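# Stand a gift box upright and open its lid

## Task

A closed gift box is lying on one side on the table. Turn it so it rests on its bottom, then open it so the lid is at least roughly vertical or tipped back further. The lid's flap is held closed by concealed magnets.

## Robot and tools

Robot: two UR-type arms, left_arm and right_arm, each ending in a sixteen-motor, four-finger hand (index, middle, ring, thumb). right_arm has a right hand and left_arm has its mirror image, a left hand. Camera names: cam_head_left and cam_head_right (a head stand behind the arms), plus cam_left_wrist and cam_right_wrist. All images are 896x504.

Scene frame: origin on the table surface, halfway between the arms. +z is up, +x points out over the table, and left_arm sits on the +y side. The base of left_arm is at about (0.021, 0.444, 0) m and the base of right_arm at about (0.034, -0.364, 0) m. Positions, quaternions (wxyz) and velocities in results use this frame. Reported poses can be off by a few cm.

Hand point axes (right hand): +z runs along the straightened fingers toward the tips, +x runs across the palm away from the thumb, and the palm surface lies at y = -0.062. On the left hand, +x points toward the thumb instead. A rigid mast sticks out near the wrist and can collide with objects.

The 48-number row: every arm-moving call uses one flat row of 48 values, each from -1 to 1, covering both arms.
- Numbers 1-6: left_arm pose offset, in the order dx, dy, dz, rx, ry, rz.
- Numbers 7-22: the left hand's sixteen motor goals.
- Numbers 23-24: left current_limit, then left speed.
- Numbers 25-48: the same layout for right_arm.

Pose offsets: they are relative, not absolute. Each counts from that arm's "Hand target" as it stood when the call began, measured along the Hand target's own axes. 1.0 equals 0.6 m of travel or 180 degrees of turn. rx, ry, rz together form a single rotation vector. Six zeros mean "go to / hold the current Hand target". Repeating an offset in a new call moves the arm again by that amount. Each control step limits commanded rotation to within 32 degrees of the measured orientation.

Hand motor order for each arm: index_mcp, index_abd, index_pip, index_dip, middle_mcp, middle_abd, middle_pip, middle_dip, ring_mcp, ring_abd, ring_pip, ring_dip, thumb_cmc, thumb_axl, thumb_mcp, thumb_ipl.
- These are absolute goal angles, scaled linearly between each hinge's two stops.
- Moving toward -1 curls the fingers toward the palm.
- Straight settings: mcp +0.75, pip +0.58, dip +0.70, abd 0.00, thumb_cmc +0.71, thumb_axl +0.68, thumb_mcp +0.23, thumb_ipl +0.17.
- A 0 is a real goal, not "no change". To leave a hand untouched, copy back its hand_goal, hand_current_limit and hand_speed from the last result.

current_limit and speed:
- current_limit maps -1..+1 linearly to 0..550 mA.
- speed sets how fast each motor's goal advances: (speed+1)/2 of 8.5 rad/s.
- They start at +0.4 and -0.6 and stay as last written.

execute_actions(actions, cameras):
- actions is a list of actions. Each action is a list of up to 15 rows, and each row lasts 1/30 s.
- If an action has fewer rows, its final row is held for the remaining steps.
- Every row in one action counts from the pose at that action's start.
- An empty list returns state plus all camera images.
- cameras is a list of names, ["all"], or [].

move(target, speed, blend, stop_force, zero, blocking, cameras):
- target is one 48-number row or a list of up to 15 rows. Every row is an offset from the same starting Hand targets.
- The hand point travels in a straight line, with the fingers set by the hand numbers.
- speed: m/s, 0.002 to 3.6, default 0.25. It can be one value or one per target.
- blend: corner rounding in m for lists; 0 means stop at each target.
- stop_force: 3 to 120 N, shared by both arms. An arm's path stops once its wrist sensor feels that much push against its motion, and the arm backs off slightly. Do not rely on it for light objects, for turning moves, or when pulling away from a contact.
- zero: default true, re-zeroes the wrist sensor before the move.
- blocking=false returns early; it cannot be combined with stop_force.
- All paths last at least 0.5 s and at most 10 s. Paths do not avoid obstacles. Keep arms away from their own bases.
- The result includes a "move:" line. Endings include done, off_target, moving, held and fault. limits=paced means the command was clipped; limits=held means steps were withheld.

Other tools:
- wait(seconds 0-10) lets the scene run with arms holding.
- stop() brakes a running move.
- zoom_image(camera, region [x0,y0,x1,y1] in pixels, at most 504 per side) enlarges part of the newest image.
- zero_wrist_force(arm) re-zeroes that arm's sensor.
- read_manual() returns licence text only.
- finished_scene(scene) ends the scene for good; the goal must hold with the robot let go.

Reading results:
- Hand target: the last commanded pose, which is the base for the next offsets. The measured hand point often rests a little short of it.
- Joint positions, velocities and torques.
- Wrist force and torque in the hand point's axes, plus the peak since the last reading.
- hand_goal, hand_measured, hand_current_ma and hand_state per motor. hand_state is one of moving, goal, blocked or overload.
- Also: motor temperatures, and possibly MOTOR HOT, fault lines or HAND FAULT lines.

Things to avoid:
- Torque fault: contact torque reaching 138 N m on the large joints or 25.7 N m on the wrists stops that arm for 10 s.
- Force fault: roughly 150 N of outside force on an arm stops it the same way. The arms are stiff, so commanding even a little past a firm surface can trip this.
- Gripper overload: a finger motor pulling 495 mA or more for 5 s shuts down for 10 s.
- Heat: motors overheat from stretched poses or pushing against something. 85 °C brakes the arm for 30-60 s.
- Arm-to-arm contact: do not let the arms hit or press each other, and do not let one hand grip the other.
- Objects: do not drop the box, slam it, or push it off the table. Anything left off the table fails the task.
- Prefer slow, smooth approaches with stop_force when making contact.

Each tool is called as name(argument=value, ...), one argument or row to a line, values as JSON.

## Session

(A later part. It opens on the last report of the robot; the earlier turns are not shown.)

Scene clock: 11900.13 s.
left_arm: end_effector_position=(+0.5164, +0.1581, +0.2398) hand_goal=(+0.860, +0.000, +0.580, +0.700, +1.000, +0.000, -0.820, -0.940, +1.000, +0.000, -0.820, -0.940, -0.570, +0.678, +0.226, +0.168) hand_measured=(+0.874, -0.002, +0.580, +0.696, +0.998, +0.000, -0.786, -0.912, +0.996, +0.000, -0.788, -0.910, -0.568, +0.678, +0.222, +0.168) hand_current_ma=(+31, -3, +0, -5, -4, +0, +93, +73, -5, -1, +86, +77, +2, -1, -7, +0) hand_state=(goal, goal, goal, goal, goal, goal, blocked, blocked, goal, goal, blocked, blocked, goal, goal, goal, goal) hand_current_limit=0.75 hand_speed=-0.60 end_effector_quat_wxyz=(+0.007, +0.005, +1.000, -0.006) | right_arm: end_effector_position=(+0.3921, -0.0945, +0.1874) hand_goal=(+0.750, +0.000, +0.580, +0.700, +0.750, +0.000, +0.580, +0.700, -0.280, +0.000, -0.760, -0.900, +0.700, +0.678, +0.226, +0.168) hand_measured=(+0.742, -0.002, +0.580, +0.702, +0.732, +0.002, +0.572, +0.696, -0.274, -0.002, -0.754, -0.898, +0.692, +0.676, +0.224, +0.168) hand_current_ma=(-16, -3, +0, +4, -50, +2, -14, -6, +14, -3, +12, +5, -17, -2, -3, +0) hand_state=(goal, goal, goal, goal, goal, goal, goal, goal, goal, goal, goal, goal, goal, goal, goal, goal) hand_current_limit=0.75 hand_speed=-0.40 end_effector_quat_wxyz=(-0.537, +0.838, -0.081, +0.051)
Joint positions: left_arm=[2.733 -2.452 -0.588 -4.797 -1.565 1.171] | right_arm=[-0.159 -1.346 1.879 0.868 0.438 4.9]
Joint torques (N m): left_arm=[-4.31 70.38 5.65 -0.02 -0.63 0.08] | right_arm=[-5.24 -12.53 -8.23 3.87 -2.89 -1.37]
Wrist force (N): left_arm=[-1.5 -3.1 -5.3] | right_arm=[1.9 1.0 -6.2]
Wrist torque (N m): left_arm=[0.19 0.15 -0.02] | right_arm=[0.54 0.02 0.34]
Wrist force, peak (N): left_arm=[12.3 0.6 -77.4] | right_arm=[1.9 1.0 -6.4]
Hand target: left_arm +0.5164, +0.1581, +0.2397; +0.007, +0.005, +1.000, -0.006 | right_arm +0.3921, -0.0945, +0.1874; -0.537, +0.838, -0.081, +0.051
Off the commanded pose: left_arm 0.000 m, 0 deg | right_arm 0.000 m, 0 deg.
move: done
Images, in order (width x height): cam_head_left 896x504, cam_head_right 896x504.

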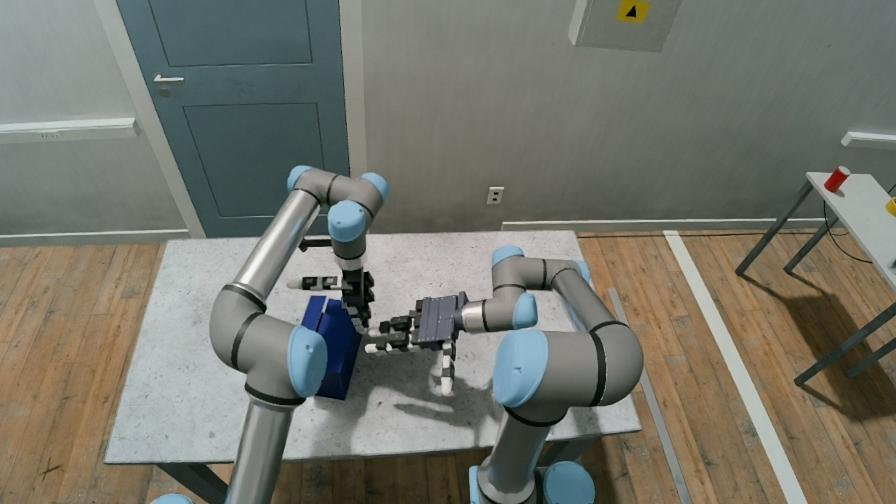

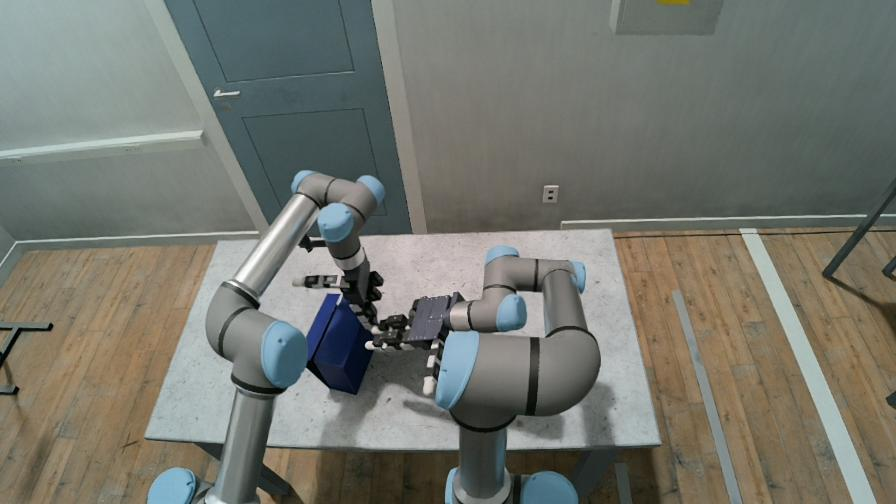

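move(
  target=[
    [0,0,-0.11,0,0,0,0.75,0,0.58,0.7,1,0,-0.82,-0.94,1,0,-0.82,-0.94,-0.57,0.678,0.226,0.168,0.75,-0.6,0,0,0,0,0,0,0.75,0,0.58,0.7,0.75,0,0.58,0.7,1,0,-0.92,-0.9,0.7,0.678,0.226,0.168,0.75,-0.4],
    [0,0.02,-0.13,0,0,0,0.75,0,0.58,0.7,1,0,-0.82,-0.94,1,0,-0.82,-0.94,-0.57,0.678,0.226,0.168,0.75,-0.6,0,0,0,0,0,0,0.75,0,0.58,0.7,0.75,0,0.58,0.7,1,0,-0.92,-0.9,0.7,0.678,0.226,0.168,0.75,-0.4],
  ],
  speed=0.05,
  blend=0.005,
  cameras=["cam_head_left","cam_head_right"],
)

zoom_image(
  camera="cam_head_left",
  region=[280, 260, 420, 410],
)

zoom_image(
  camera="cam_head_right",
  region=[280, 260, 420, 410],
)

Scene clock: 11938.70 s.
left_arm: end_effector_position=(+0.5153, +0.1590, +0.2982) hand_goal=(+0.750, +0.000, +0.580, +0.700, +1.000, +0.000, -0.820, -0.940, +1.000, +0.000, -0.820, -0.940, -0.570, +0.678, +0.226, +0.168) hand_measured=(+0.752, +0.000, +0.582, +0.700, +0.998, +0.000, -0.786, -0.912, +0.996, +0.000, -0.788, -0.910, -0.568, +0.678, +0.222, +0.168) hand_current_ma=(+1, -1, +3, +1, -4, +0, +93, +73, -5, -1, +86, +77, +2, -1, -7, +0) hand_state=(goal, goal, goal, goal, goal, goal, blocked, blocked, goal, goal, blocked, blocked, goal, goal, goal, goal) hand_current_limit=0.75 hand_speed=-0.60 end_effector_quat_wxyz=(+0.007, +0.005, +1.000, -0.006) | right_arm: end_effector_position=(+0.3921, -0.0945, +0.1874) hand_goal=(+0.750, +0.000, +0.580, +0.700, +0.750, +0.000, +0.580, +0.700, +1.000, +0.000, -0.920, -0.900, +0.700, +0.678, +0.226, +0.168) hand_measured=(+0.742, -0.002, +0.580, +0.702, +0.732, +0.002, +0.572, +0.696, +0.984, -0.002, -0.822, -0.876, +0.692, +0.676, +0.224, +0.168) hand_current_ma=(-16, -3, +0, +4, -50, +2, -14, -6, -41, -3, +363, +63, -17, -2, -3, +0) hand_state=(goal, goal, goal, goal, goal, goal, goal, goal, goal, goal, blocked, blocked, goal, goal, goal, goal) hand_current_limit=0.75 hand_speed=-0.40 end_effector_quat_wxyz=(-0.537, +0.838, -0.081, +0.051)
Joint positions: left_arm=[2.733 -2.504 -0.339 -4.993 -1.565 1.172] | right_arm=[-0.159 -1.346 1.879 0.868 0.438 4.9]
Joint torques (N m): left_arm=[0.72 71.81 3.94 -0.57 0.95 -1.06] | right_arm=[-3.94 -13.53 -8.8 3.28 -0.92 -0.99]
Wrist force (N): left_arm=[-1.5 -2.3 -4.5] | right_arm=[2.0 1.2 -6.1]
Wrist torque (N m): left_arm=[0.15 0.13 -0.16] | right_arm=[0.50 0.00 0.35]
Wrist force, peak (N): left_arm=[-1.3 -2.0 -6.9] | right_arm=[2.1 0.9 -6.4]
Hand target: left_arm +0.5152, +0.1590, +0.2982; +0.007, +0.005, +1.000, -0.006 (not the last commanded pose) | right_arm +0.3921, -0.0945, +0.1874; -0.537, +0.838, -0.081, +0.051
Off the commanded pose: left_arm 0.023 m, 0 deg | right_arm 0.000 m, 0 deg.
move: held (left_arm; a check stopped the path); path passed 1 of 2 targets; blend cut to 0 m at target 1; limits=held
pose unreachable (left arm): on one or more control steps of this call, first in action 0 (counted from 0), this arm could not follow its commanded pose, so it was not sent that pose on those steps. It may still have moved: this result reports where it is.
cause: moving toward the commanded pose would bring two parts of the arm too close to each other (joints 4 (wrist 1) to 6 (wrist 3) lie between them).
Images, in order (width x height): cam_head_left 896x504, cam_head_right 896x504.

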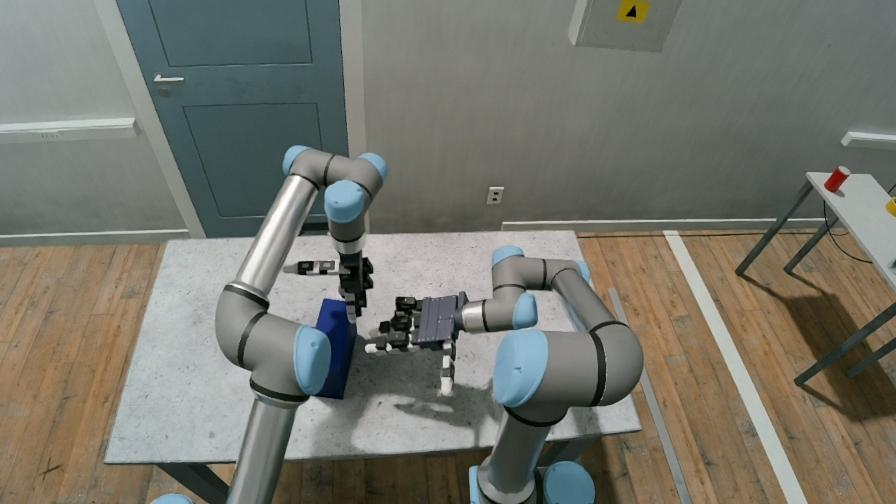

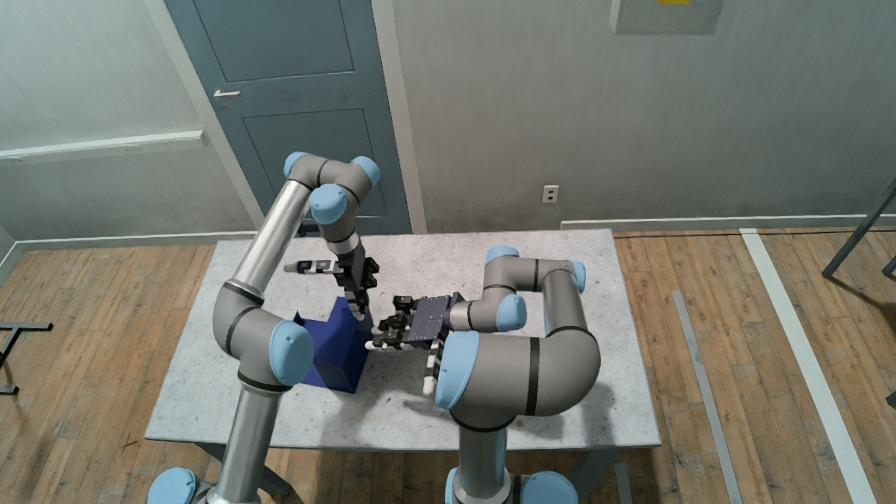

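Scaled by 3.360 from the camera's 896x504 image, which has a finer 1280x720 frame.

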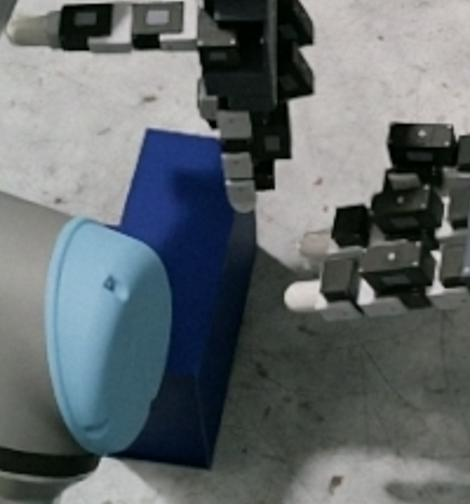

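Scaled by 3.360 from the camera's 896x504 image, which has a finer 1280x720 frame.

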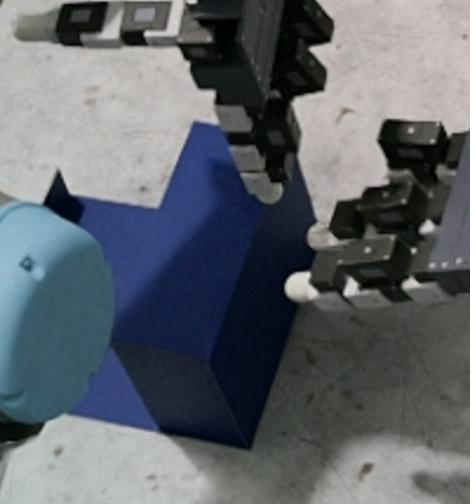

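wait(
  seconds=0.1,
  cameras=["all"],
)

zoom_image(
  camera="cam_head_left",
  region=[220, 180, 520, 440],
)

Scene clock: 11985.17 s.
left_arm: end_effector_position=(+0.5152, +0.1590, +0.2982) hand_goal=(+0.750, +0.000, +0.580, +0.700, +1.000, +0.000, -0.820, -0.940, +1.000, +0.000, -0.820, -0.940, -0.570, +0.678, +0.226, +0.168) hand_measured=(+0.752, +0.000, +0.582, +0.700, +0.998, +0.000, -0.786, -0.912, +0.996, +0.000, -0.788, -0.910, -0.568, +0.678, +0.222, +0.168) hand_current_ma=(+1, -1, +3, +1, -4, +0, +93, +73, -5, -1, +86, +77, +2, -1, -7, +0) hand_state=(goal, goal, goal, goal, goal, goal, blocked, blocked, goal, goal, blocked, blocked, goal, goal, goal, goal) hand_current_limit=0.75 hand_speed=-0.60 end_effector_quat_wxyz=(+0.007, +0.005, +1.000, -0.006) | right_arm: end_effector_position=(+0.3921, -0.0945, +0.1874) hand_goal=(+0.750, +0.000, +0.580, +0.700, +0.750, +0.000, +0.580, +0.700, +1.000, +0.000, -0.920, -0.900, +0.700, +0.678, +0.226, +0.168) hand_measured=(+0.742, -0.002, +0.580, +0.702, +0.732, +0.002, +0.572, +0.696, +0.984, -0.002, -0.822, -0.876, +0.692, +0.676, +0.224, +0.168) hand_current_ma=(-16, -3, +0, +4, -50, +2, -14, -6, -41, -3, +363, +63, -17, -2, -3, +0) hand_state=(goal, goal, goal, goal, goal, goal, goal, goal, goal, goal, blocked, blocked, goal, goal, goal, goal) hand_current_limit=0.75 hand_speed=-0.40 end_effector_quat_wxyz=(-0.537, +0.838, -0.081, +0.051)
Joint positions: left_arm=[2.733 -2.504 -0.339 -4.993 -1.565 1.172] | right_arm=[-0.159 -1.346 1.879 0.868 0.438 4.9]
Joint torques (N m): left_arm=[-5.9 71.05 4.11 -0.77 -1.14 -0.08] | right_arm=[0.59 -21.32 -10.98 1.29 -0.06 2.03]
Wrist force (N): left_arm=[-1.5 -2.3 -5.0] | right_arm=[1.9 0.8 -6.1]
Wrist torque (N m): left_arm=[0.18 0.12 -0.16] | right_arm=[0.46 0.01 0.33]
Wrist force, peak (N): left_arm=[-1.7 -2.2 -5.2] | right_arm=[2.1 0.9 -6.5]
Hand target: left_arm +0.5152, +0.1590, +0.2982; +0.007, +0.005, +1.000, -0.006 (not the last commanded pose) | right_arm +0.3921, -0.0945, +0.1874; -0.537, +0.838, -0.081, +0.051
Off the commanded pose: left_arm 0.023 m, 0 deg | right_arm 0.000 m, 0 deg.
wait: 0.10 s; at rest from the start

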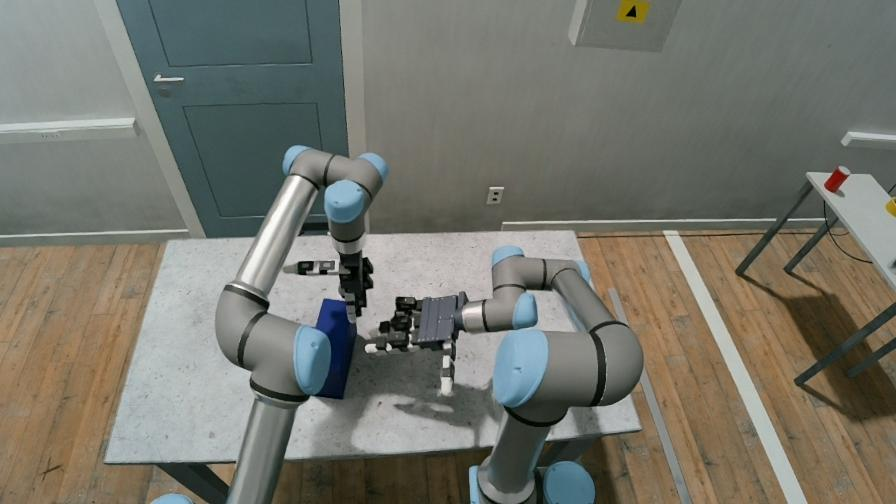

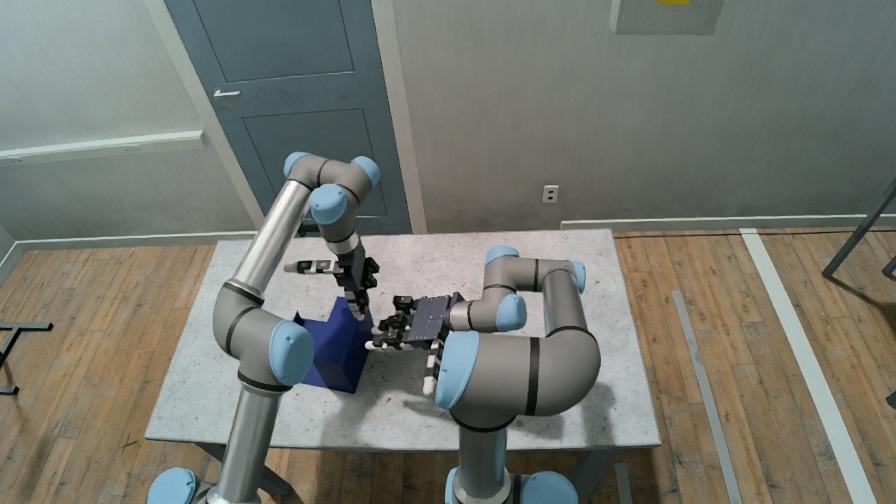

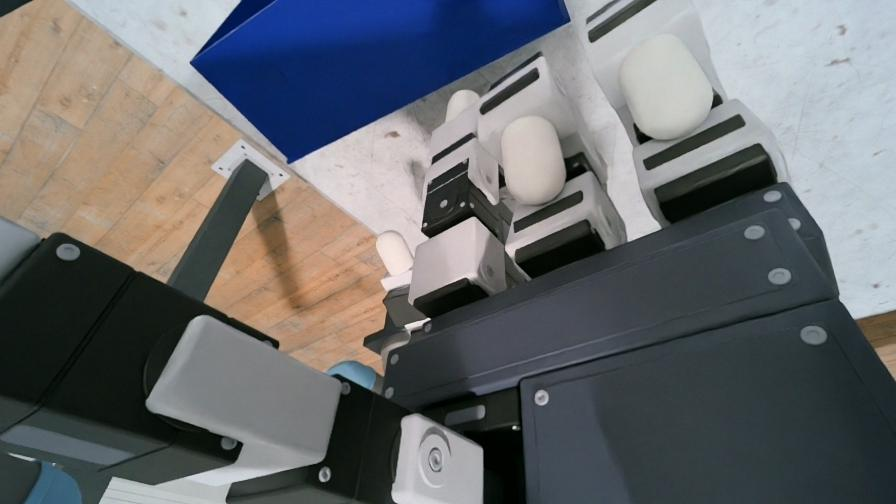

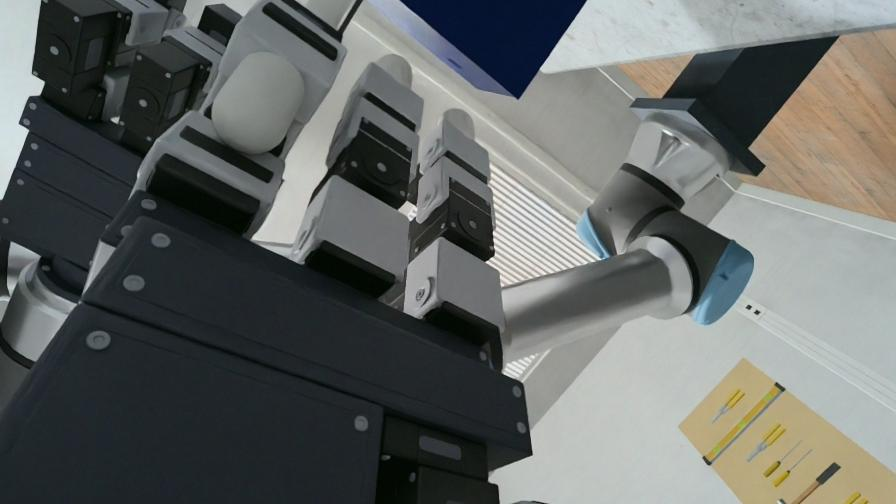

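Scaled by 1.680 from the camera's 896x504 image, which has a finer 1280x720 frame.

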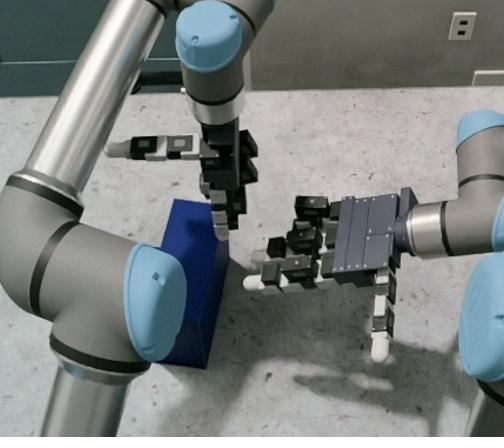

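move(
  target=[
    [0,0.045,-0.03,0,0,0, 0.75,0,0.58,0.7, 1,0,-0.82,-0.94, 1,0,-0.82,-0.94, -0.57,0.678,0.226,0.168,0.75,-0.6, 0,0,0,0,0,0, 0.75,0,0.58,0.7, 0.75,0,0.58,0.7, 1,0,-0.92,-0.9, 0.7,0.678,0.226,0.168,0.75,-0.4],
    [0.075,0.155,-0.04,0,0,0, 0.75,0,0.58,0.7, 1,0,-0.82,-0.94, 1,0,-0.82,-0.94, -0.57,0.678,0.226,0.168,0.75,-0.6, 0,0,0,0,0,0, 0.75,0,0.58,0.7, 0.75,0,0.58,0.7, 1,0,-0.92,-0.9, 0.7,0.678,0.226,0.168,0.75,-0.4],
    [0.075,0.155,0.03,0,0,0, 0.75,0,0.58,0.7, 1,0,-0.82,-0.94, 1,0,-0.82,-0.94, -0.57,0.678,0.226,0.168,0.75,-0.6, 0.044,0.022,0.0795,-0.111,0,0, 0.75,0,0.58,0.7, 0.75,0,0.58,0.7, 1,0,-0.92,-0.9, 0.7,0.678,0.226,0.168,0.75,-0.4],
  ],
  speed=0.06,
  stop_force=4,
  cameras=["cam_head_left","cam_head_right","cam_left_wrist","cam_right_wrist"],
)

zoom_image(
  camera="cam_head_left",
  region=[260, 250, 460, 420],
)

zoom_image(
  camera="cam_head_right",
  region=[260, 250, 460, 420],
)

Scene clock: 12025.03 s.
left_arm: end_effector_position=(+0.4714, +0.2523, +0.2889) hand_goal=(+0.750, +0.000, +0.580, +0.700, +1.000, +0.000, -0.820, -0.940, +1.000, +0.000, -0.820, -0.940, -0.570, +0.678, +0.226, +0.168) hand_measured=(+0.750, -0.002, +0.582, +0.700, +0.998, +0.000, -0.786, -0.912, +0.996, +0.000, -0.788, -0.910, -0.568, +0.678, +0.222, +0.168) hand_current_ma=(+1, -2, +3, +1, -4, +0, +93, +73, -5, -1, +86, +77, +2, -1, -7, +0) hand_state=(goal, goal, goal, goal, goal, goal, blocked, blocked, goal, goal, blocked, blocked, goal, goal, goal, goal) hand_current_limit=0.75 hand_speed=-0.60 end_effector_quat_wxyz=(+0.007, +0.005, +1.000, -0.006) | right_arm: end_effector_position=(+0.4252, -0.0624, +0.1555) hand_goal=(+0.750, +0.000, +0.580, +0.700, +0.750, +0.000, +0.580, +0.700, +1.000, +0.000, -0.920, -0.900, +0.700, +0.678, +0.226, +0.168) hand_measured=(+0.742, -0.002, +0.580, +0.702, +0.732, +0.002, +0.574, +0.696, +0.986, -0.002, -0.822, -0.876, +0.692, +0.676, +0.224, +0.168) hand_current_ma=(-16, -3, +0, +4, -47, +2, -13, -6, -36, -3, +363, +63, -17, -2, -3, +0) hand_state=(goal, goal, goal, goal, goal, goal, goal, goal, goal, goal, blocked, blocked, goal, goal, goal, goal) hand_current_limit=0.75 hand_speed=-0.40 end_effector_quat_wxyz=(-0.384, +0.919, -0.089, +0.037)
Joint positions: left_arm=[2.861 -2.154 -0.977 -4.706 -1.563 1.3] | right_arm=[0.106 -1.208 1.602 0.849 0.837 5.184]
Joint torques (N m): left_arm=[-0.94 38.46 27.26 -4.21 1.31 0.08] | right_arm=[6.46 -18.77 -29.31 3.92 1.75 2.31]
Wrist force (N): left_arm=[-1.3 -2.4 -7.1] | right_arm=[2.0 0.8 -5.7]
Wrist torque (N m): left_arm=[0.38 0.16 -0.06] | right_arm=[0.41 -0.05 0.11]
Wrist force, peak (N): left_arm=[-1.7 -2.6 -15.6] | right_arm=[1.6 0.9 -6.7]
Hand target: left_arm +0.4714, +0.2523, +0.2889; +0.007, +0.005, +1.000, -0.006 (not the last commanded pose) | right_arm +0.4252, -0.0624, +0.1555; -0.384, +0.919, -0.089, +0.037
Off the commanded pose: left_arm 0.011 m, 0 deg | right_arm 0.000 m, 0 deg.
move: contact (left_arm)

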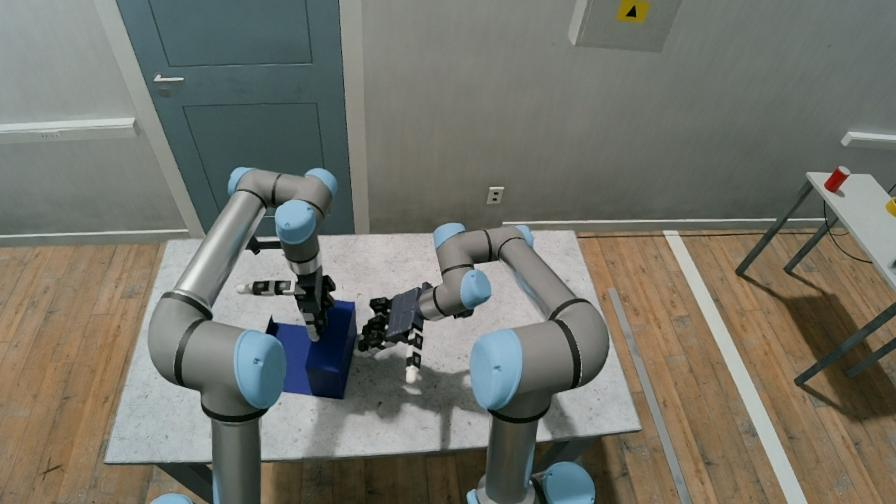

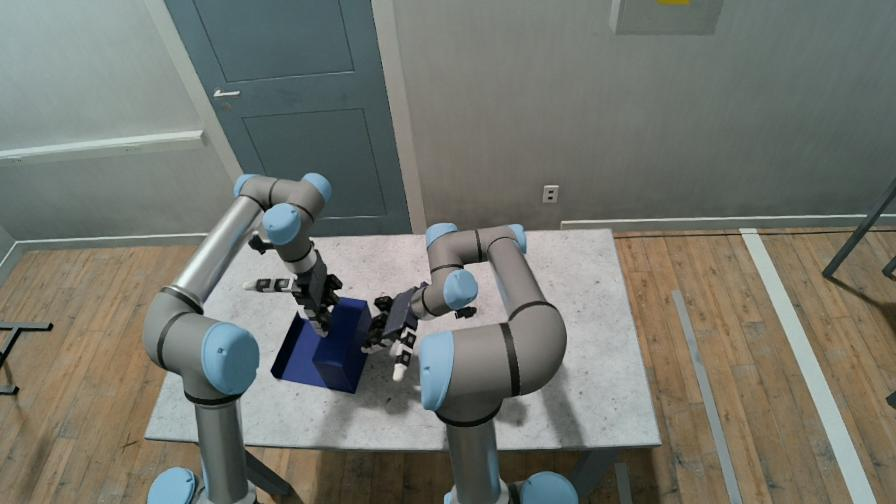

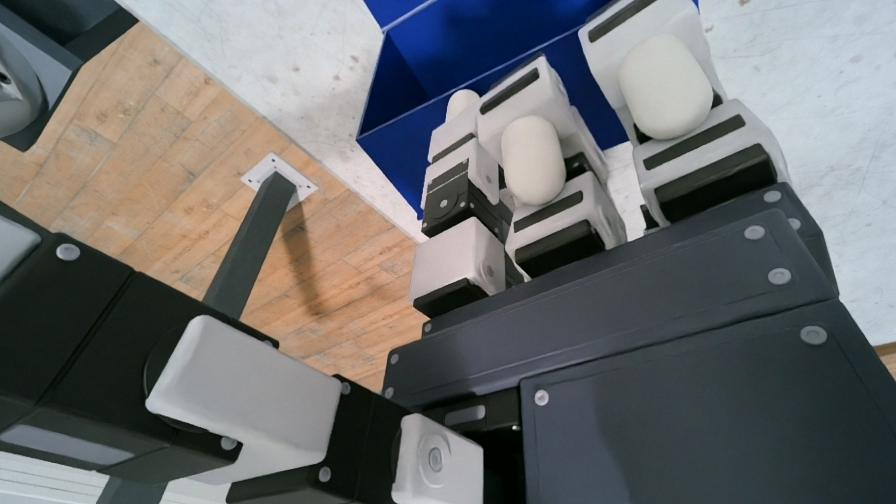

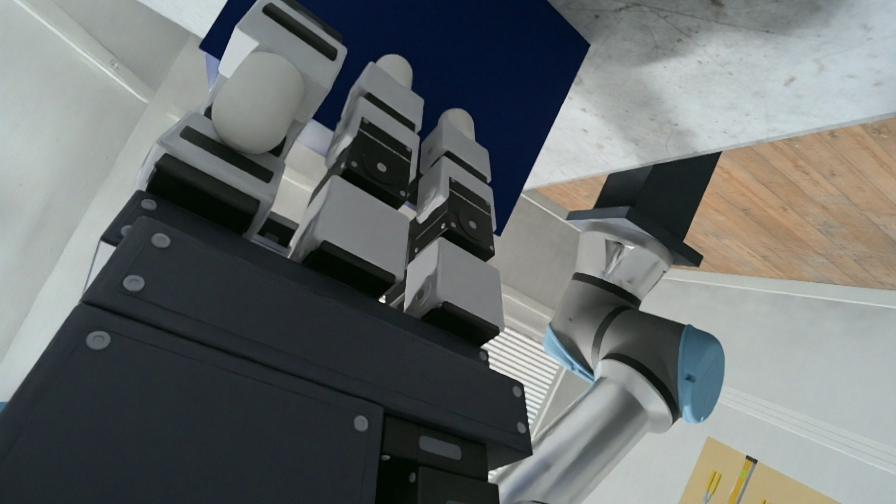

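Scaled by 2.520 from the camera's 896x504 image, which has a finer 1280x720 frame.

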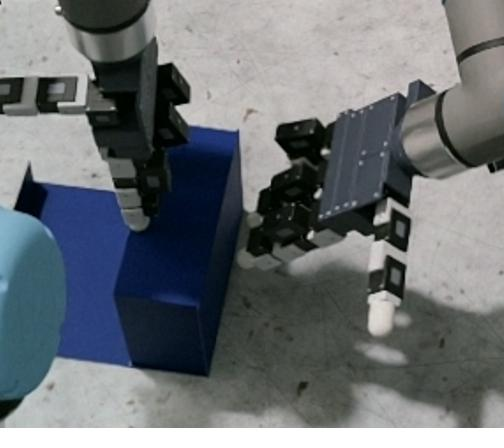

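Scaled by 2.520 from the camera's 896x504 image, which has a finer 1280x720 frame.

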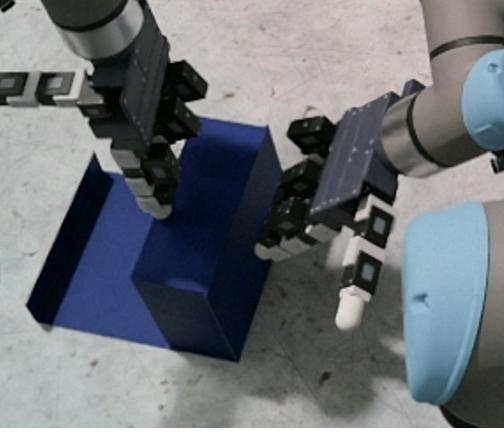

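move(
  target=[
    [0,0,-0.025,0,0,0, 0.75,0,0.58,0.7, 1,0,-0.82,-0.94, 1,0,-0.82,-0.94, -0.57,0.678,0.226,0.168,0.75,-0.6, 0,0,0,0,0,0, 0.75,0,0.58,0.7, 0.75,0,0.58,0.7, 1,0,-0.92,-0.9, 0.7,0.678,0.226,0.168,0.75,-0.4],
    [0,0.045,-0.025,0,0,0, 0.75,0,0.58,0.7, 1,0,-0.82,-0.94, 1,0,-0.82,-0.94, -0.57,0.678,0.226,0.168,0.75,-0.6, 0,0,0,0,0,0, 0.75,0,0.58,0.7, 0.75,0,0.58,0.7, 1,0,-0.92,-0.9, 0.7,0.678,0.226,0.168,0.75,-0.4],
  ],
  speed=0.06,
)

move(
  target=[0,0,0.055,0,0,0, 0.75,0,0.58,0.7, 1,0,-0.82,-0.94, 1,0,-0.82,-0.94, -0.57,0.678,0.226,0.168,0.75,-0.6, 0,0,0,0,0,0, 0.75,0,0.58,0.7, 0.75,0,0.58,0.7, 1,0,-0.92,-0.9, 0.7,0.678,0.226,0.168,0.75,-0.4],
  speed=0.06,
  stop_force=4,
  cameras=["cam_head_left","cam_head_right"],
)

zoom_image(
  camera="cam_head_left",
  region=[260, 250, 460, 420],
)

zoom_image(
  camera="cam_head_right",
  region=[260, 250, 460, 420],
)

Scene clock: 12045.53 s.
left_arm: end_effector_position=(+0.4714, +0.2794, +0.3035) hand_goal=(+0.750, +0.000, +0.580, +0.700, +1.000, +0.000, -0.820, -0.940, +1.000, +0.000, -0.820, -0.940, -0.570, +0.678, +0.226, +0.168) hand_measured=(+0.750, -0.002, +0.582, +0.700, +0.998, +0.000, -0.786, -0.912, +0.996, +0.000, -0.788, -0.910, -0.568, +0.678, +0.222, +0.168) hand_current_ma=(+1, -1, +3, +1, -4, +0, +93, +73, -5, -1, +86, +77, +2, -1, -7, +0) hand_state=(goal, goal, goal, goal, goal, goal, blocked, blocked, goal, goal, blocked, blocked, goal, goal, goal, goal) hand_current_limit=0.75 hand_speed=-0.60 end_effector_quat_wxyz=(+0.007, +0.005, +1.000, -0.006) | right_arm: end_effector_position=(+0.4252, -0.0624, +0.1555) hand_goal=(+0.750, +0.000, +0.580, +0.700, +0.750, +0.000, +0.580, +0.700, +1.000, +0.000, -0.920, -0.900, +0.700, +0.678, +0.226, +0.168) hand_measured=(+0.742, -0.002, +0.580, +0.702, +0.732, +0.002, +0.574, +0.696, +0.986, -0.002, -0.822, -0.876, +0.692, +0.676, +0.224, +0.168) hand_current_ma=(-16, -3, +0, +4, -47, +2, -13, -6, -36, -3, +363, +63, -17, -2, -3, +0) hand_state=(goal, goal, goal, goal, goal, goal, goal, goal, goal, goal, blocked, blocked, goal, goal, goal, goal) hand_current_limit=0.75 hand_speed=-0.40 end_effector_quat_wxyz=(-0.384, +0.919, -0.089, +0.037)
Joint positions: left_arm=[2.911 -2.117 -0.998 -4.722 -1.562 1.35] | right_arm=[0.106 -1.208 1.602 0.849 0.837 5.184]
Joint torques (N m): left_arm=[8.69 59.61 6.4 -0.38 1.42 1.87] | right_arm=[6.95 -18.4 -29.35 3.93 1.76 2.17]
Wrist force (N): left_arm=[-1.5 -2.1 -4.8] | right_arm=[1.8 0.8 -5.6]
Wrist torque (N m): left_arm=[0.18 0.10 -0.16] | right_arm=[0.41 -0.02 0.09]
Wrist force, peak (N): left_arm=[-1.5 -2.4 -8.9] | right_arm=[2.0 0.9 -5.9]
Hand target: left_arm +0.4714, +0.2795, +0.3035; +0.007, +0.005, +1.000, -0.006 | right_arm +0.4252, -0.0624, +0.1555; -0.384, +0.919, -0.089, +0.037
Off the commanded pose: left_arm 0.000 m, 0 deg | right_arm 0.000 m, 0 deg.
move: done

Scene clock: 12047.23 s.
left_arm: end_effector_position=(+0.4719, +0.2791, +0.2706) hand_goal=(+0.750, +0.000, +0.580, +0.700, +1.000, +0.000, -0.820, -0.940, +1.000, +0.000, -0.820, -0.940, -0.570, +0.678, +0.226, +0.168) hand_measured=(+0.750, -0.002, +0.582, +0.700, +0.998, +0.000, -0.786, -0.912, +0.996, +0.000, -0.788, -0.910, -0.568, +0.678, +0.222, +0.168) hand_current_ma=(+1, -1, +3, +1, -4, +0, +93, +73, -5, -1, +86, +77, +2, -1, -7, +0) hand_state=(goal, goal, goal, goal, goal, goal, blocked, blocked, goal, goal, blocked, blocked, goal, goal, goal, goal) hand_current_limit=0.75 hand_speed=-0.60 end_effector_quat_wxyz=(+0.007, +0.005, +1.000, -0.006) | right_arm: end_effector_position=(+0.4252, -0.0624, +0.1555) hand_goal=(+0.750, +0.000, +0.580, +0.700, +0.750, +0.000, +0.580, +0.700, +1.000, +0.000, -0.920, -0.900, +0.700, +0.678, +0.226, +0.168) hand_measured=(+0.742, -0.002, +0.580, +0.702, +0.732, +0.002, +0.574, +0.696, +0.986, -0.002, -0.822, -0.876, +0.692, +0.676, +0.224, +0.168) hand_current_ma=(-16, -3, +0, +4, -47, +2, -13, -6, -36, -3, +363, +63, -17, -2, -3, +0) hand_state=(goal, goal, goal, goal, goal, goal, goal, goal, goal, goal, blocked, blocked, goal, goal, goal, goal) hand_current_limit=0.75 hand_speed=-0.40 end_effector_quat_wxyz=(-0.384, +0.919, -0.089, +0.037)
Joint positions: left_arm=[2.911 -2.119 -1.078 -4.639 -1.562 1.35] | right_arm=[0.106 -1.208 1.602 0.849 0.837 5.184]
Joint torques (N m): left_arm=[-5.94 31.77 4.59 -0.18 0.43 1.21] | right_arm=[6.56 -17.79 -28.73 3.91 1.63 2.38]
Wrist force (N): left_arm=[-1.5 -2.2 -4.9] | right_arm=[1.9 0.7 -5.6]
Wrist torque (N m): left_arm=[0.18 0.13 -0.04] | right_arm=[0.39 -0.03 0.10]
Wrist force, peak (N): left_arm=[-1.6 -2.1 -5.4] | right_arm=[2.0 0.7 -5.9]
Hand target: left_arm +0.4719, +0.2791, +0.2706; +0.007, +0.005, +1.000, -0.006 | right_arm +0.4252, -0.0624, +0.1555; -0.384, +0.919, -0.089, +0.037
Off the commanded pose: left_arm 0.000 m, 0 deg | right_arm 0.000 m, 0 deg.
move: done
Images, in order (width x height): cam_head_left 896x504, cam_head_right 896x504.

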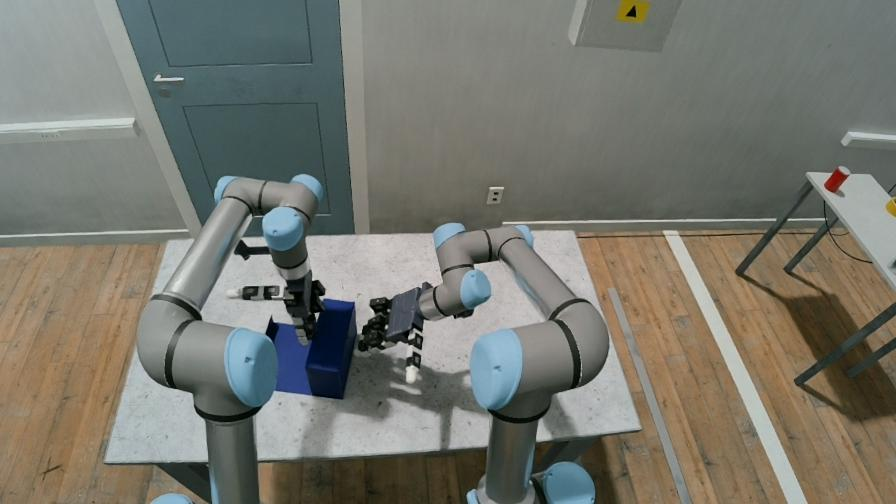

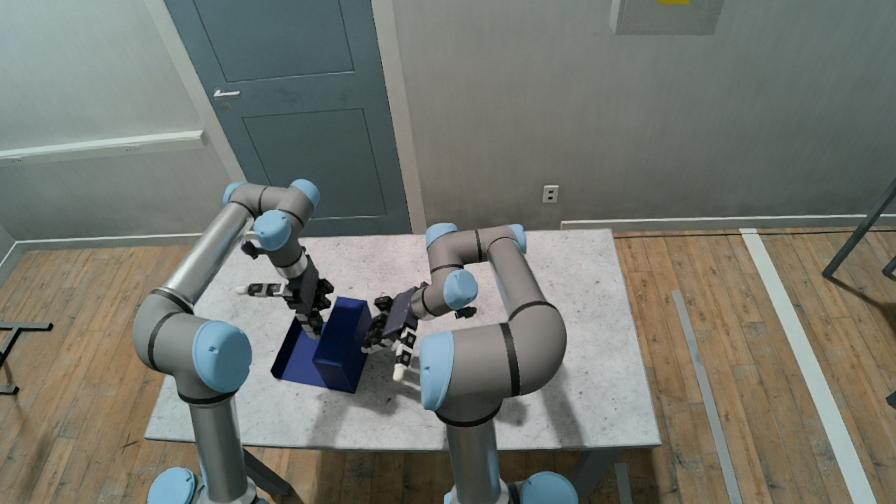

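Scaled by 2.520 from the camera's 896x504 image, which has a finer 1280x720 frame.

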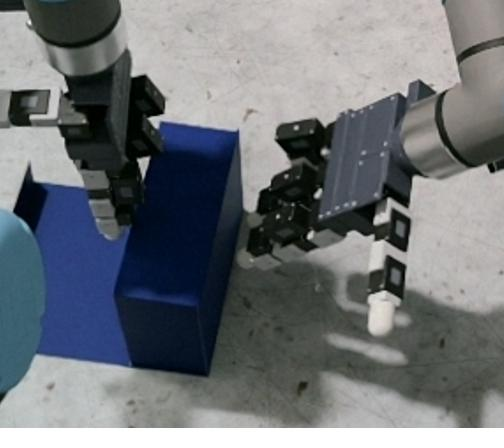

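Scaled by 2.520 from the camera's 896x504 image, which has a finer 1280x720 frame.

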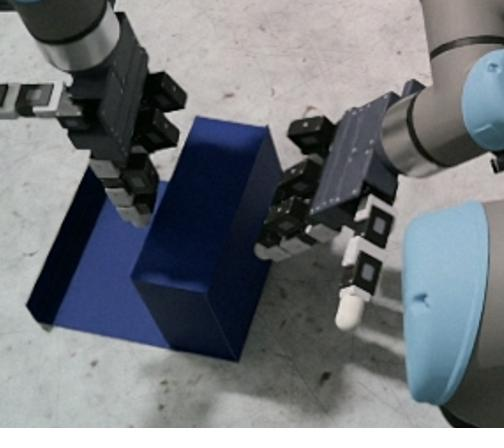

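move(
  target=[0,-0.07,0,0,0,0, 0.75,0,0.58,0.7, 1,0,-0.82,-0.94, 1,0,-0.82,-0.94, -0.57,0.678,0.226,0.168,0.75,-0.6, 0,0,0,0,0,0, 0.75,0,0.58,0.7, 0.75,0,0.58,0.7, 1,0,-0.92,-0.9, 0.7,0.678,0.226,0.168,0.75,-0.4],
  speed=0.02,
  stop_force=3,
  cameras=["cam_head_left"],
)

zoom_image(
  camera="cam_head_left",
  region=[260, 250, 460, 420],
)

Scene clock: 12062.70 s.
left_arm: end_effector_position=(+0.4715, +0.2371, +0.2711) hand_goal=(+0.750, +0.000, +0.580, +0.700, +1.000, +0.000, -0.820, -0.940, +1.000, +0.000, -0.820, -0.940, -0.570, +0.678, +0.226, +0.168) hand_measured=(+0.724, +0.000, +0.570, +0.698, +0.998, +0.000, -0.786, -0.912, +0.996, +0.000, -0.788, -0.910, -0.568, +0.678, +0.222, +0.168) hand_current_ma=(-68, +0, -21, -3, -4, +0, +93, +73, -5, -1, +86, +77, +2, -1, -7, +0) hand_state=(blocked, goal, goal, goal, goal, goal, blocked, blocked, goal, goal, blocked, blocked, goal, goal, goal, goal) hand_current_limit=0.75 hand_speed=-0.60 end_effector_quat_wxyz=(+0.007, +0.005, +1.000, -0.006) | right_arm: end_effector_position=(+0.4252, -0.0624, +0.1555) hand_goal=(+0.750, +0.000, +0.580, +0.700, +0.750, +0.000, +0.580, +0.700, +1.000, +0.000, -0.920, -0.900, +0.700, +0.678, +0.226, +0.168) hand_measured=(+0.736, -0.002, +0.576, +0.700, +0.732, +0.002, +0.574, +0.696, +0.986, -0.002, -0.822, -0.876, +0.692, +0.676, +0.224, +0.168) hand_current_ma=(-34, -3, -5, +1, -47, +2, -13, -6, -36, -3, +363, +63, -17, -2, -3, +0) hand_state=(goal, goal, goal, goal, goal, goal, goal, goal, goal, goal, blocked, blocked, goal, goal, goal, goal) hand_current_limit=0.75 hand_speed=-0.40 end_effector_quat_wxyz=(-0.384, +0.919, -0.089, +0.037)
Joint positions: left_arm=[2.834 -2.177 -0.985 -4.674 -1.563 1.273] | right_arm=[0.106 -1.208 1.602 0.849 0.837 5.184]
Joint torques (N m): left_arm=[-6.05 33.28 27.48 -4.53 -1.27 -1.17] | right_arm=[6.71 -18.77 -29.38 3.88 1.19 2.18]
Wrist force (N): left_arm=[-1.4 -0.8 -6.3] | right_arm=[1.7 1.0 -6.8]
Wrist torque (N m): left_arm=[0.15 0.13 0.06] | right_arm=[0.45 -0.03 0.07]
Wrist force, peak (N): left_arm=[-1.4 -0.7 -6.6] | right_arm=[2.0 1.1 -7.0]
Hand target: left_arm +0.4715, +0.2371, +0.2711; +0.007, +0.005, +1.000, -0.006 | right_arm +0.4252, -0.0624, +0.1555; -0.384, +0.919, -0.089, +0.037
Off the commanded pose: left_arm 0.000 m, 0 deg | right_arm 0.000 m, 0 deg.
move: done
Images, in order (width x height): cam_head_left 896x504.

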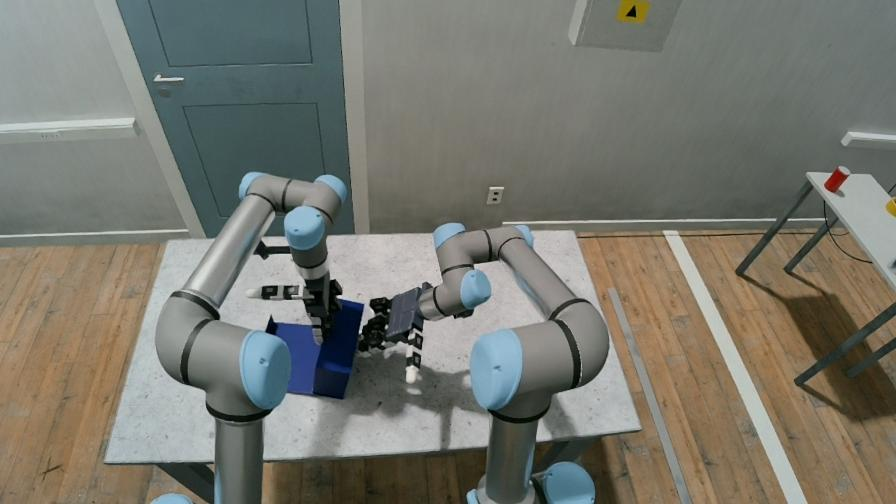

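Scaled by 2.520 from the camera's 896x504 image, which has a finer 1280x720 frame.

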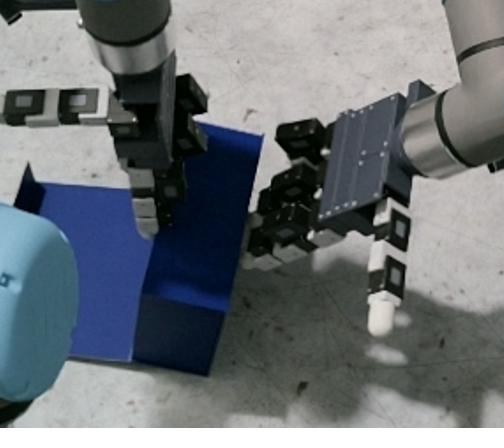

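move(
  target=[0.02,-0.106,0,0,0,0, 0.75,0,0.58,0.7, 1,0,-0.82,-0.94, 1,0,-0.82,-0.94, -0.57,0.678,0.226,0.168,0.75,-0.6, 0,0.0722,-0.0372,0,0,0, 0.75,0,0.58,0.7, 0.75,0,0.58,0.7, 1,0,-0.92,-0.9, 0.7,0.678,0.226,0.168,0.75,-0.4],
  speed=0.03,
  cameras=["cam_head_left","cam_head_right"],
)

zoom_image(
  camera="cam_head_left",
  region=[260, 250, 460, 420],
)

zoom_image(
  camera="cam_head_right",
  region=[260, 250, 460, 420],
)

Scene clock: 12114.23 s.
left_arm: end_effector_position=(+0.4588, +0.1738, +0.2717) hand_goal=(+0.750, +0.000, +0.580, +0.700, +1.000, +0.000, -0.820, -0.940, +1.000, +0.000, -0.820, -0.940, -0.570, +0.678, +0.226, +0.168) hand_measured=(+0.502, -0.080, +0.528, +0.698, +0.998, +0.000, -0.786, -0.912, +0.996, +0.000, -0.788, -0.910, -0.568, +0.678, +0.222, +0.168) hand_current_ma=(-481, -229, -156, -4, -4, +0, +93, +73, -5, -1, +86, +77, +2, -1, -7, +0) hand_state=(blocked, blocked, blocked, goal, goal, goal, blocked, blocked, goal, goal, blocked, blocked, goal, goal, goal, goal) hand_current_limit=0.75 hand_speed=-0.60 end_effector_quat_wxyz=(+0.007, +0.005, +1.000, -0.006) | right_arm: end_effector_position=(+0.4163, -0.1078, +0.1404) hand_goal=(+0.750, +0.000, +0.580, +0.700, +0.750, +0.000, +0.580, +0.700, +1.000, +0.000, -0.920, -0.900, +0.700, +0.678, +0.226, +0.168) hand_measured=(+0.736, -0.002, +0.576, +0.700, +0.732, +0.002, +0.574, +0.696, +0.986, -0.002, -0.822, -0.876, +0.692, +0.676, +0.224, +0.168) hand_current_ma=(-34, -3, -5, +1, -46, +2, -13, -6, -35, -3, +363, +63, -17, -2, -3, +0) hand_state=(goal, goal, goal, goal, goal, goal, goal, goal, goal, goal, blocked, blocked, goal, goal, goal, goal) hand_current_limit=0.75 hand_speed=-0.40 end_effector_quat_wxyz=(-0.384, +0.919, -0.089, +0.037)
Joint positions: left_arm=[2.717 -2.255 -0.854 -4.727 -1.565 1.156] | right_arm=[-0.004 -1.238 1.712 0.866 0.807 5.04]
Joint torques (N m): left_arm=[-9.41 27.95 21.11 -3.46 -0.3 -1.28] | right_arm=[-5.26 -41.11 -9.03 4.25 -4.35 -1.81]
Wrist force (N): left_arm=[-7.8 -1.4 -23.8] | right_arm=[2.1 0.9 -6.1]
Wrist torque (N m): left_arm=[0.90 0.03 -0.26] | right_arm=[0.51 -0.04 0.31]
Wrist force, peak (N): left_arm=[-6.0 2.3 -25.2] | right_arm=[2.3 1.0 -7.1]
Hand target: left_arm +0.4588, +0.1736, +0.2717; +0.007, +0.005, +1.000, -0.006 | right_arm +0.4163, -0.1079, +0.1404; -0.384, +0.919, -0.089, +0.037
Off the commanded pose: left_arm 0.000 m, 0 deg | right_arm 0.000 m, 0 deg.
move: done
Images, in order (width x height): cam_head_left 896x504, cam_head_right 896x504.

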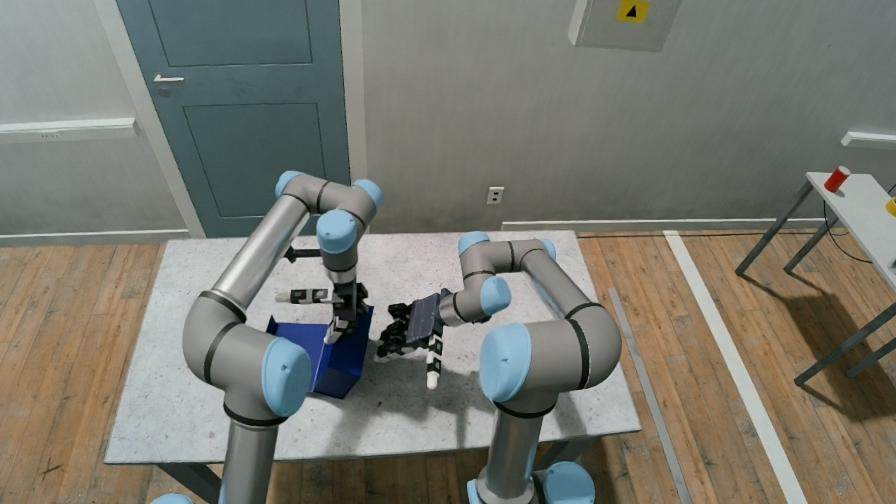

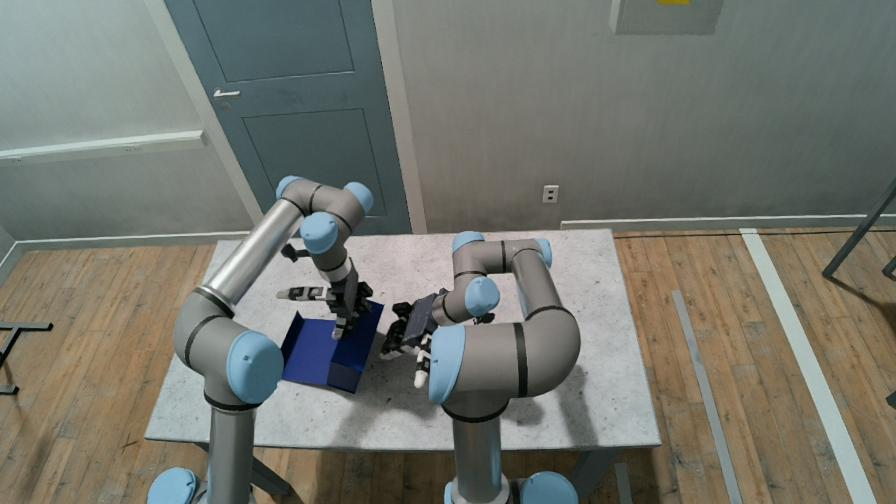

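Scaled by 2.520 from the camera's 896x504 image, which has a finer 1280x720 frame.

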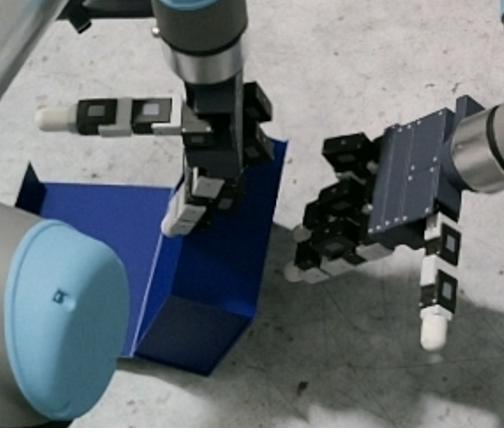

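Scaled by 2.520 from the camera's 896x504 image, which has a finer 1280x720 frame.

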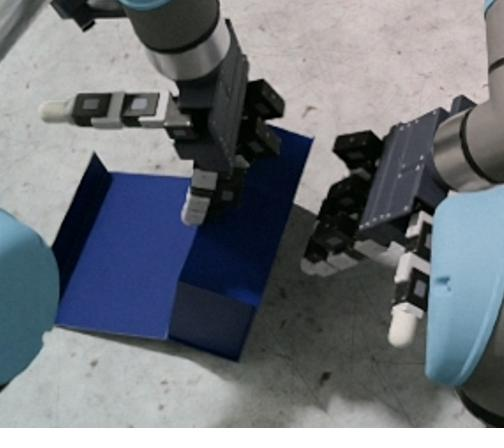

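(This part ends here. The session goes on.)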